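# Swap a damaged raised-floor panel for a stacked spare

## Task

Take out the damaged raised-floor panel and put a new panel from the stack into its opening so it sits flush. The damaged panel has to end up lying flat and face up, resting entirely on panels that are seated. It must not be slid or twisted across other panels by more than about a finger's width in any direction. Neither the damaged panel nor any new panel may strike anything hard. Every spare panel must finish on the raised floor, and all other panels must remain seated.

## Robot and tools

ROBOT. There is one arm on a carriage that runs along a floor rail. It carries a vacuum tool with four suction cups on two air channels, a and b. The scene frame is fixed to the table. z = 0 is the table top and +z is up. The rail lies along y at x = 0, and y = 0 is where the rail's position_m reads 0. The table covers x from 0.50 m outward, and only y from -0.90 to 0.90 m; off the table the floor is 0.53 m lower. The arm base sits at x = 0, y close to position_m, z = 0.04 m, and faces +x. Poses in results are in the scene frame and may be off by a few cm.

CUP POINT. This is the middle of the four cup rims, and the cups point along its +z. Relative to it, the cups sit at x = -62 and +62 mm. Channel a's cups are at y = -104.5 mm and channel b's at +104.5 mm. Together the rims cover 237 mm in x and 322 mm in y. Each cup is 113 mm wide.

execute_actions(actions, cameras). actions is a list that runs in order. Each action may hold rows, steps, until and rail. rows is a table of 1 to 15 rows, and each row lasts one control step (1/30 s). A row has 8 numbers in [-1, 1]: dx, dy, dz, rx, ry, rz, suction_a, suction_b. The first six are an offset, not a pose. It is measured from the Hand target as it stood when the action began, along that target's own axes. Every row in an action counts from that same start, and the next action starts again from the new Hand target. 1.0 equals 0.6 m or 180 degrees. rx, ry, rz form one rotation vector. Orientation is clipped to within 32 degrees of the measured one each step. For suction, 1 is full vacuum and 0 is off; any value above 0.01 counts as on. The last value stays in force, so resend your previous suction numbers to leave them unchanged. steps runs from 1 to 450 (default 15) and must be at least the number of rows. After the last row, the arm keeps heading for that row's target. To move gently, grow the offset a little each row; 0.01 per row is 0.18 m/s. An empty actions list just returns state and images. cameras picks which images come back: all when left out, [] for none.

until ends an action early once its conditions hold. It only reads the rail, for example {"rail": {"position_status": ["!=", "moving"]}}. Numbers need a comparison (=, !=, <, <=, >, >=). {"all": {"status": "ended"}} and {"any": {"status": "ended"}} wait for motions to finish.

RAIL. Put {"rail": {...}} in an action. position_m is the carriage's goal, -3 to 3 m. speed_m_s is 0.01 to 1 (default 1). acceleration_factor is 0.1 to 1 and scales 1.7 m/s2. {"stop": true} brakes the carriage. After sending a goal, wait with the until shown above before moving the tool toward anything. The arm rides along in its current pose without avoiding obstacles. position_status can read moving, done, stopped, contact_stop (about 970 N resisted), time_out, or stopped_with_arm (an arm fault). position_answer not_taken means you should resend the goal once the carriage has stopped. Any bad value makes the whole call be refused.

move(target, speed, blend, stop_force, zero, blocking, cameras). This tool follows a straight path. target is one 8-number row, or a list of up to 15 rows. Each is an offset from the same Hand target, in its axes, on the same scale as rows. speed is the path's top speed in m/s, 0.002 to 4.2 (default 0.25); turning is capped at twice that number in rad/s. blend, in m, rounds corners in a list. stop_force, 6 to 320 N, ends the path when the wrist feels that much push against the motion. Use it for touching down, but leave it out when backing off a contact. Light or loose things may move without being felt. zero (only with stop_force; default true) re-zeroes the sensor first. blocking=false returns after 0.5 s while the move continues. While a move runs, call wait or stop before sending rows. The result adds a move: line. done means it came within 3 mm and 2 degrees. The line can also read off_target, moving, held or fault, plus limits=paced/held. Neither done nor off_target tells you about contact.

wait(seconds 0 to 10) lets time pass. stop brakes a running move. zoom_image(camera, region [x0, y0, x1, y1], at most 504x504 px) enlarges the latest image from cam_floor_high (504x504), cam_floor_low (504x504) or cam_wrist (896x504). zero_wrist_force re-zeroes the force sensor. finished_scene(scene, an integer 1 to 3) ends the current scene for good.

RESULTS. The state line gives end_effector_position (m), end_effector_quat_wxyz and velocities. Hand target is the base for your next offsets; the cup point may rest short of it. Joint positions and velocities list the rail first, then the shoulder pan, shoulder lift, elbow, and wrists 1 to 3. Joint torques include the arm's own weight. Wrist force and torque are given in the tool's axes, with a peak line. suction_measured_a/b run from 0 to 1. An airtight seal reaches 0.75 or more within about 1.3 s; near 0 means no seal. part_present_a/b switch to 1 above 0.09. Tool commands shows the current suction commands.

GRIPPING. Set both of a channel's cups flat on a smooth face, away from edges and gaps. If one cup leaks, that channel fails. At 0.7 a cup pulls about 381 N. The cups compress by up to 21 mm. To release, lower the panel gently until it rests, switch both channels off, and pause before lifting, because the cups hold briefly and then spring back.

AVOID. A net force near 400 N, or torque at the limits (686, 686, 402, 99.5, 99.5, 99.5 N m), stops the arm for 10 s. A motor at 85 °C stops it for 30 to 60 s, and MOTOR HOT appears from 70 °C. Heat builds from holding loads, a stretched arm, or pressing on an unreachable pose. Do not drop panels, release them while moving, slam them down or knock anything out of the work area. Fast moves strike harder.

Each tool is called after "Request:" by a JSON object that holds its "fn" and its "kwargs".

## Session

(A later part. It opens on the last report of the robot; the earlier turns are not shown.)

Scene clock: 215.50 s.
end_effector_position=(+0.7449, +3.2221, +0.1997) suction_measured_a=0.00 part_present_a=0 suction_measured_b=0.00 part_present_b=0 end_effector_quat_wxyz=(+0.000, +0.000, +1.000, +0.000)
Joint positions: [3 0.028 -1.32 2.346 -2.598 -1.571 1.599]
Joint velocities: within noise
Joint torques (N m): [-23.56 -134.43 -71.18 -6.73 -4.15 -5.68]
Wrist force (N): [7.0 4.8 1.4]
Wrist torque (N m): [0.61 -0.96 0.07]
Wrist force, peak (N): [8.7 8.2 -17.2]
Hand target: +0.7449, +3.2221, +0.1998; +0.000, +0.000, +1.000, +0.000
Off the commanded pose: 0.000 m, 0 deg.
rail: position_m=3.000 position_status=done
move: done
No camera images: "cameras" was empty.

Request:
{"fn": "move", "kwargs": {"target": [0,0,-0.0837,0,0,0,0,0], "speed": 0.1, "cameras": ["cam_wrist"]}}

Request:
{"fn": "zoom_image", "kwargs": {"camera": "cam_wrist", "region": [150, 250, 450, 450]}}

Request:
{"fn": "zoom_image", "kwargs": {"camera": "cam_wrist", "region": [500, 250, 800, 450]}}

Request:
{"fn": "zoom_image", "kwargs": {"camera": "cam_wrist", "region": [660, 340, 760, 400]}}

Scene clock: 221.00 s.
end_effector_position=(+0.7449, +3.2221, +0.2499) suction_measured_a=0.00 part_present_a=0 suction_measured_b=0.00 part_present_b=0 end_effector_quat_wxyz=(+0.000, +0.000, +1.000, +0.000)
Joint positions: [3 0.028 -1.387 2.32 -2.505 -1.571 1.599]
Joint velocities: within noise
Joint torques (N m): [5.47 -120.99 -83.56 -6.6 -3.37 0.26]
Wrist force (N): [7.0 5.1 0.9]
Wrist torque (N m): [0.68 -0.97 0.06]
Wrist force, peak (N): [7.4 5.2 3.2]
Hand target: +0.7449, +3.2221, +0.2500; +0.000, +0.000, +1.000, +0.000
Off the commanded pose: 0.000 m, 0 deg.
rail: position_m=3.000 position_status=done
move: done
Images, in order (width x height): cam_wrist 896x504.

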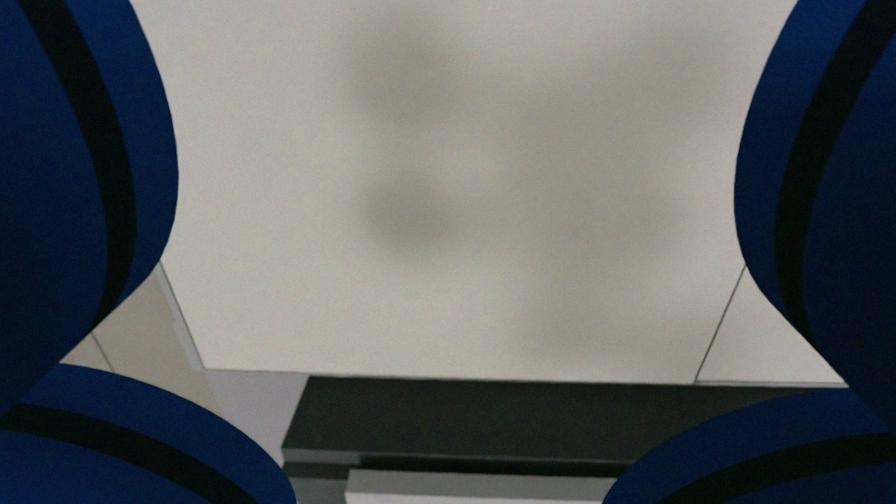

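Scaled by 1.680 from the camera's 896x504 image, which has a finer 1280x720 frame.

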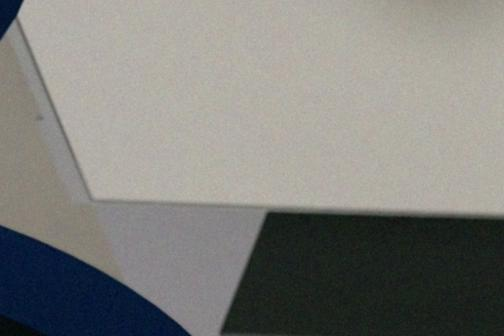

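Scaled by 1.680 from the camera's 896x504 image, which has a finer 1280x720 frame.

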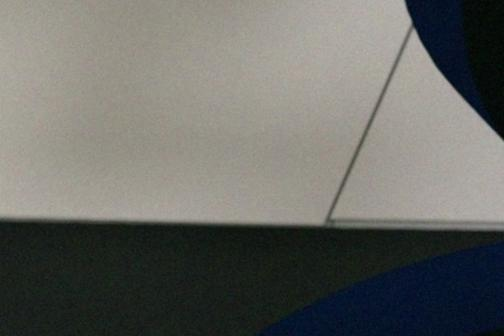

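Scaled by 5.040 from the camera's 896x504 image, which has a finer 1280x720 frame.

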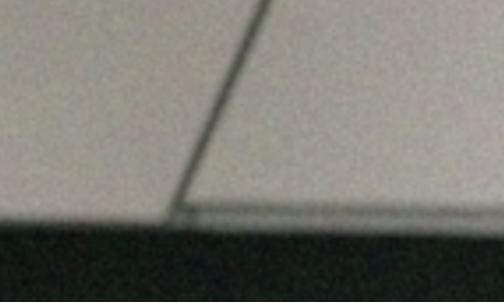

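Request:
{"fn": "move", "kwargs": {"target": [0,0,0.468,0,0,0,0,0], "speed": 0.3, "cameras": []}}

Request:
{"fn": "move", "kwargs": {"target": [0,0,0.06,0,0,0,0,0], "speed": 0.01, "stop_force": 20, "cameras": []}}

Request:
{"fn": "execute_actions", "kwargs": {"actions": [{"rows":[[0,0,0,0,0,0,1,1]],"steps":50}], "cameras": []}}

Request:
{"fn": "move", "kwargs": {"target": [[0,0,-0.06,0,0,0,1,1],[-0.005,0.005,-0.06,0.0022,0,0,1,1]], "speed": 0.05, "cameras": []}}

Request:
{"fn": "move", "kwargs": {"target": [0,0,0.15,0,0,0,1,1], "speed": 0.01, "stop_force": 25}}

Scene clock: 236.63 s.
end_effector_position=(+0.7451, +3.2220, -0.0306) suction_measured_a=0.00 part_present_a=0 suction_measured_b=0.00 part_present_b=0 end_effector_quat_wxyz=(+0.000, +0.000, +1.000, +0.000)
Joint positions: [3 0.028 -0.955 2.397 -3.013 -1.571 1.599]
Joint velocities: within noise
Joint torques (N m): [15.9 -125.25 -32.58 -14.23 3.8 6.5]
Wrist force (N): [6.7 5.1 1.6]
Wrist torque (N m): [0.66 -0.92 0.10]
Wrist force, peak (N): [7.9 4.5 5.2]
Hand target: +0.7451, +3.2220, -0.0308; +0.000, +0.000, +1.000, +0.000
Off the commanded pose: 0.000 m, 0 deg.
rail: position_m=3.000 position_status=done
move: done
No camera images: "cameras" was empty.

Scene clock: 238.83 s.
end_effector_position=(+0.7452, +3.2220, -0.0402) suction_measured_a=0.00 part_present_a=0 suction_measured_b=0.00 part_present_b=0 end_effector_quat_wxyz=(+0.001, +0.000, +1.000, +0.000)
Joint positions: [3 0.028 -0.939 2.396 -3.029 -1.571 1.599]
Joint velocities: within noise
Joint torques (N m): [10.92 -163.09 -12.02 -4.05 3.28 6.35]
Wrist force (N): [8.7 7.7 -17.8]
Wrist torque (N m): [1.38 -0.91 0.17]
Wrist force, peak (N): [8.4 8.1 -20.8]
Hand target: +0.7452, +3.2220, -0.0402; +0.001, +0.000, +1.000, +0.000 (not the last commanded pose)
Off the commanded pose: 0.027 m, 0 deg.
rail: position_m=3.000 position_status=done
move: contact
No camera images: "cameras" was empty.

Scene clock: 240.70 s.
end_effector_position=(+0.7452, +3.2220, -0.0402) suction_measured_a=0.90 part_present_a=1 suction_measured_b=0.93 part_present_b=1 end_effector_quat_wxyz=(+0.001, +0.000, +1.000, +0.000)
Joint positions: [3 0.028 -0.939 2.396 -3.029 -1.571 1.599]
Joint velocities: within noise
Joint torques (N m): [-15.19 -252.26 -61.84 -35.27 5.36 -5.24]
Wrist force (N): [7.5 5.1 49.2]
Wrist torque (N m): [2.47 -5.46 0.09]
Wrist force, peak (N): [-10.8 10.0 179.8]
Hand target: +0.7452, +3.2220, -0.0402; +0.001, +0.000, +1.000, +0.000
Off the commanded pose: 0.000 m, 0 deg.
rail: position_m=3.000 position_status=done
No camera images: "cameras" was empty.

Scene clock: 241.97 s.
end_effector_position=(+0.7480, +3.2250, -0.0043) suction_measured_a=0.90 part_present_a=1 suction_measured_b=0.93 part_present_b=1 end_effector_quat_wxyz=(+0.000, +0.000, +1.000, -0.003)
Joint positions: [3 0.035 -0.999 2.391 -2.964 -1.578 1.605]
Joint velocities: within noise
Joint torques (N m): [17.4 -278.43 -76.96 -27.09 -1.56 6.62]
Wrist force (N): [7.2 5.4 49.8]
Wrist torque (N m): [2.56 -5.45 0.11]
Wrist force, peak (N): [8.8 4.8 55.2]
Hand target: +0.7481, +3.2250, -0.0042; +0.001, +0.000, +1.000, -0.004
Off the commanded pose: 0.000 m, 0 deg.
rail: position_m=3.000 position_status=done
move: done
No camera images: "cameras" was empty.

Scene clock: 248.83 s.
end_effector_position=(+0.7482, +3.2246, -0.0597) suction_measured_a=0.90 part_present_a=1 suction_measured_b=0.93 part_present_b=1 end_effector_quat_wxyz=(+0.000, +0.000, +1.000, -0.004)
Joint positions: [3 0.034 -0.905 2.389 -3.055 -1.578 1.605]
Joint velocities: within noise
Joint torques (N m): [7.35 -288.29 -50.27 -33.37 -7.76 2.17]
Wrist force (N): [24.1 6.1 35.4]
Wrist torque (N m): [-3.48 -2.50 -2.06]
Wrist force, peak (N): [7.5 5.3 50.4]
Hand target: +0.7481, +3.2247, -0.0597; +0.000, +0.000, +1.000, -0.004 (not the last commanded pose)
Off the commanded pose: 0.034 m, 0 deg.
rail: position_m=3.000 position_status=done
move: contact

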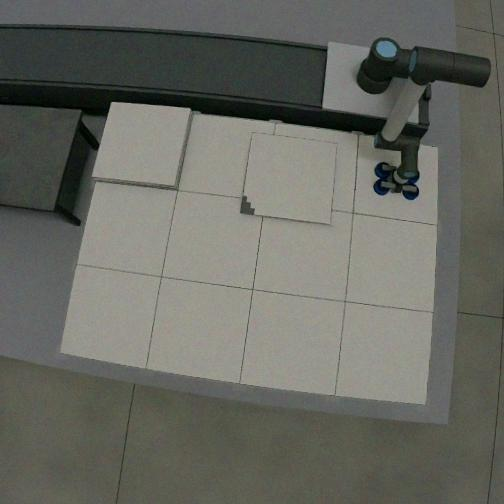

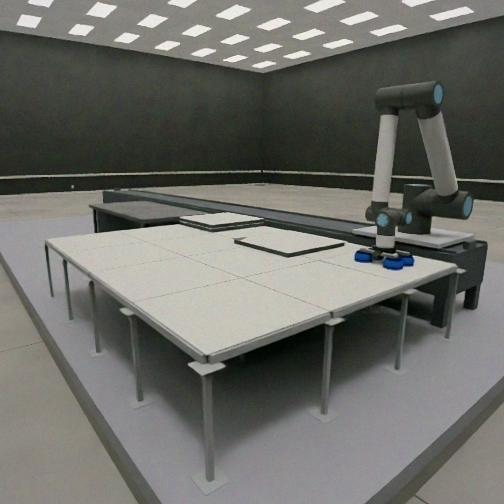

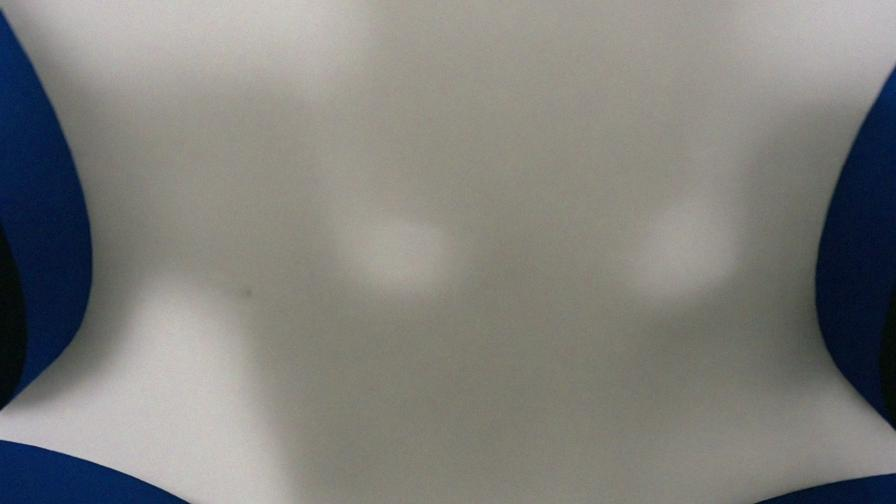

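Request:
{"fn": "move", "kwargs": {"target": [0,0,0.05,0,0,0,1,1], "speed": 0.003, "stop_force": 60, "cameras": []}}

Scene clock: 265.90 s.
end_effector_position=(+0.7481, +3.2247, -0.0602) suction_measured_a=0.90 part_present_a=1 suction_measured_b=0.93 part_present_b=1 end_effector_quat_wxyz=(+0.001, +0.000, +1.000, -0.003)
Joint positions: [3 0.034 -0.904 2.389 -3.056 -1.578 1.605]
Joint velocities: within noise
Joint torques (N m): [8.43 -250.45 -59.82 -29.17 -11.56 8.9]
Wrist force (N): [37.6 -34.6 -26.1]
Wrist torque (N m): [-20.77 -0.09 -4.36]
Wrist force, peak (N): [39.9 -37.1 -31.8]
Hand target: +0.7482, +3.2247, -0.0602; +0.001, +0.000, +1.000, -0.003 (not the last commanded pose)
Off the commanded pose: 0.030 m, 0 deg.
rail: position_m=3.000 position_status=done
move: contact
No camera images: "cameras" was empty.

Request:
{"fn": "move", "kwargs": {"target": [0,0,0,-0.0008,0,0,1,1], "speed": 0.02, "cameras": []}}

Request:
{"fn": "move", "kwargs": {"target": [0,0,0.05,0,0,0,1,1], "speed": 0.003, "stop_force": 60, "cameras": []}}

Scene clock: 269.63 s.
end_effector_position=(+0.7482, +3.2247, -0.0602) suction_measured_a=0.90 part_present_a=1 suction_measured_b=0.93 part_present_b=1 end_effector_quat_wxyz=(+0.001, +0.000, +1.000, -0.002)
Joint positions: [3 0.033 -0.905 2.389 -3.056 -1.575 1.604]
Joint velocities: within noise
Joint torques (N m): [-26.94 -258.73 -47.44 -41.52 5.21 -4.62]
Wrist force (N): [22.0 6.4 52.5]
Wrist torque (N m): [2.95 -4.75 -1.07]
Wrist force, peak (N): [22.0 6.4 52.5]
Hand target: +0.7482, +3.2247, -0.0602; +0.001, +0.000, +1.000, -0.002
Off the commanded pose: 0.000 m, 0 deg.
rail: position_m=3.000 position_status=done
move: done
No camera images: "cameras" was empty.

Scene clock: 270.57 s.
end_effector_position=(+0.7481, +3.2247, -0.0610) suction_measured_a=0.90 part_present_a=1 suction_measured_b=0.93 part_present_b=1 end_effector_quat_wxyz=(+0.001, +0.000, +1.000, -0.002)
Joint positions: [3 0.033 -0.903 2.389 -3.058 -1.575 1.604]
Joint velocities: within noise
Joint torques (N m): [0.15 -254.92 -63.28 -30.09 -8.75 -1.28]
Wrist force (N): [34.3 -26.9 -20.9]
Wrist torque (N m): [-18.74 1.09 -3.54]
Wrist force, peak (N): [22.9 6.4 52.4]
Hand target: +0.7481, +3.2247, -0.0609; +0.001, +0.000, +1.000, -0.002 (not the last commanded pose)
Off the commanded pose: 0.029 m, 0 deg.
rail: position_m=3.000 position_status=done
move: contact
No camera images: "cameras" was empty.

Request:
{"fn": "move", "kwargs": {"target": [0,0,0.0005,-0.0007,0,0,1,1], "speed": 0.02, "cameras": []}}

Request:
{"fn": "move", "kwargs": {"target": [0,0,0.05,0,0,0,1,1], "speed": 0.003, "stop_force": 80, "cameras": []}}

Scene clock: 273.23 s.
end_effector_position=(+0.7482, +3.2247, -0.0612) suction_measured_a=0.90 part_present_a=1 suction_measured_b=0.93 part_present_b=1 end_effector_quat_wxyz=(+0.001, +0.000, +1.000, -0.001)
Joint positions: [3 0.032 -0.903 2.389 -3.058 -1.573 1.603]
Joint velocities: within noise
Joint torques (N m): [-22.46 -224.92 -48.77 -40.76 3.05 -4.35]
Wrist force (N): [25.6 -3.3 25.4]
Wrist torque (N m): [-3.01 -1.71 -1.24]
Wrist force, peak (N): [33.9 -26.3 -20.3]
Hand target: +0.7481, +3.2247, -0.0612; +0.001, +0.000, +1.000, -0.001
Off the commanded pose: 0.000 m, 0 deg.
rail: position_m=3.000 position_status=done
move: done
No camera images: "cameras" was empty.

Scene clock: 274.10 s.
end_effector_position=(+0.7481, +3.2247, -0.0618) suction_measured_a=0.90 part_present_a=1 suction_measured_b=0.93 part_present_b=1 end_effector_quat_wxyz=(+0.001, +0.000, +1.000, -0.001)
Joint positions: [3 0.032 -0.902 2.389 -3.059 -1.573 1.603]
Joint velocities: within noise
Joint torques (N m): [-6.43 -219.63 -58.82 -28.79 -7.64 -2]
Wrist force (N): [48.8 -28.6 -79.8]
Wrist torque (N m): [-17.73 4.86 -3.11]
Wrist force, peak (N): [51.2 -30.2 -79.9]
Hand target: +0.7481, +3.2247, -0.0618; +0.001, +0.000, +1.000, -0.001 (not the last commanded pose)
Off the commanded pose: 0.029 m, 0 deg.
rail: position_m=3.000 position_status=done
move: contact
No camera images: "cameras" was empty.

Request:
{"fn": "move", "kwargs": {"target": [0,0,0.0003,-0.0004,0,0,1,1], "speed": 0.02, "cameras": []}}

Request:
{"fn": "execute_actions", "kwargs": {"actions": [{"rows":[[0,0,0,0,0,0,0,0],[0,0,0,0,0,0,0,0],[0,0,0,0,0,0,0,0],[0,0,0,0,0,0,0,0],[0,0,0,0,0,0,0,0],[0,0,-0.001,0,0,0,0,0],[0,0,-0.002,0,0,0,0,0],[0,0,-0.004,0,0,0,0,0],[0,0,-0.006,0,0,0,0,0],[0,0,-0.008,0,0,0,0,0],[0,0,-0.01,0,0,0,0,0],[0,0,-0.012,0,0,0,0,0],[0,0,-0.014,0,0,0,0,0]],"steps":40}], "cameras": []}}

Request:
{"fn": "move", "kwargs": {"target": [[0,0,-0.05,0,0,0,0,0],[0.005,-0.005,-0.4,0,0,0,0,0]], "speed": [0.08,0.3], "blend": [0.01,0], "cameras": []}}

Scene clock: 278.87 s.
end_effector_position=(+0.7482, +3.2247, -0.0619) suction_measured_a=0.90 part_present_a=1 suction_measured_b=0.93 part_present_b=1 end_effector_quat_wxyz=(+0.001, +0.000, +1.000, +0.000)
Joint positions: [3 0.032 -0.902 2.389 -3.06 -1.572 1.603]
Joint velocities: within noise
Joint torques (N m): [-24.16 -162.07 -57.74 -38.22 5.11 -4.55]
Wrist force (N): [51.1 -5.7 -83.8]
Wrist torque (N m): [-0.76 5.30 -0.82]
Wrist force, peak (N): [48.8 -29.3 -80.6]
Hand target: +0.7481, +3.2247, -0.0620; +0.001, +0.000, +1.000, +0.000
Off the commanded pose: 0.000 m, 0 deg.
rail: position_m=3.000 position_status=done
move: done
No camera images: "cameras" was empty.

Scene clock: 280.40 s.
end_effector_position=(+0.7481, +3.2247, -0.0536) suction_measured_a=0.00 part_present_a=0 suction_measured_b=0.00 part_present_b=0 end_effector_quat_wxyz=(+0.001, +0.000, +1.000, +0.000)
Joint positions: [3 0.032 -0.916 2.39 -3.047 -1.572 1.603]
Joint velocities: within noise
Joint torques (N m): [-16.44 -150.77 -1.95 -0.18 -3.87 0.23]
Wrist force (N): [12.4 7.0 -34.3]
Wrist torque (N m): [0.79 -1.74 0.38]
Wrist force, peak (N): [40.2 4.0 -296.3]
Hand target: +0.7481, +3.2247, -0.0536; +0.001, +0.000, +1.000, +0.000
Off the commanded pose: 0.000 m, 0 deg.
rail: position_m=3.000 position_status=done
No camera images: "cameras" was empty.

Scene clock: 282.20 s.
end_effector_position=(+0.7448, +3.2219, +0.1863) suction_measured_a=0.00 part_present_a=0 suction_measured_b=0.00 part_present_b=0 end_effector_quat_wxyz=(+0.001, +0.000, +1.000, +0.000)
Joint positions: [3 0.028 -1.301 2.353 -2.624 -1.571 1.599]
Joint velocities: within noise
Joint torques (N m): [-21.13 -144.34 -68.71 -5.28 -3.69 -5.85]
Wrist force (N): [12.9 5.1 6.4]
Wrist torque (N m): [0.66 -1.74 0.07]
Wrist force, peak (N): [12.2 6.8 -34.2]
Hand target: +0.7448, +3.2219, +0.1864; +0.001, +0.000, +1.000, +0.000
Off the commanded pose: 0.000 m, 0 deg.
rail: position_m=3.000 position_status=done
move: done
No camera images: "cameras" was empty.

Request:
{"fn": "move", "kwargs": {"target": [0,0,-0.106,0,0.0006,0,0,0], "speed": 0.15, "cameras": ["cam_wrist"]}}

Request:
{"fn": "zoom_image", "kwargs": {"camera": "cam_wrist", "region": [150, 250, 450, 450]}}

Request:
{"fn": "zoom_image", "kwargs": {"camera": "cam_wrist", "region": [500, 250, 800, 450]}}

Scene clock: 286.10 s.
end_effector_position=(+0.7447, +3.2220, +0.2498) suction_measured_a=0.00 part_present_a=0 suction_measured_b=0.00 part_present_b=0 end_effector_quat_wxyz=(+0.000, +0.000, +1.000, +0.000)
Joint positions: [3 0.028 -1.387 2.32 -2.503 -1.572 1.599]
Joint velocities: within noise
Joint torques (N m): [-8.23 -141.75 -78.65 -4.85 3.51 5.69]
Wrist force (N): [12.7 5.1 6.2]
Wrist torque (N m): [0.67 -1.73 0.06]
Wrist force, peak (N): [13.2 5.1 8.8]
Hand target: +0.7447, +3.2219, +0.2500; +0.000, +0.000, +1.000, +0.000
Off the commanded pose: 0.000 m, 0 deg.
rail: position_m=3.000 position_status=done
move: done
Images, in order (width x height): cam_wrist 896x504.

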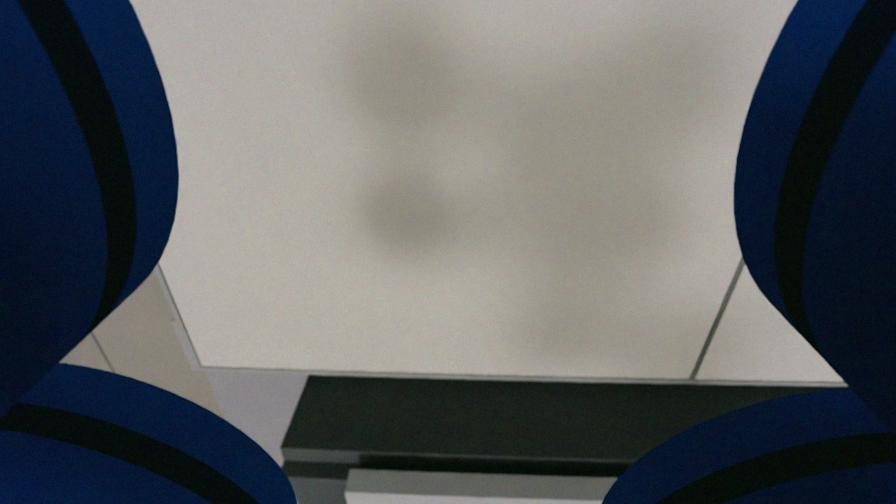

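Scaled by 1.680 from the camera's 896x504 image, which has a finer 1280x720 frame.

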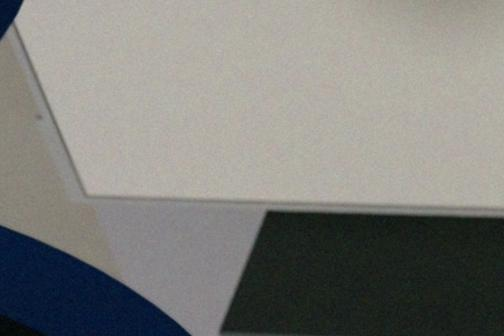

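Scaled by 1.680 from the camera's 896x504 image, which has a finer 1280x720 frame.

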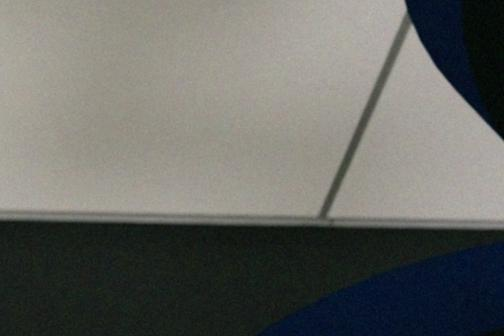

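Request:
{"fn": "finished_scene", "kwargs": {"scene": 1}}

The scene is finished: the task was done.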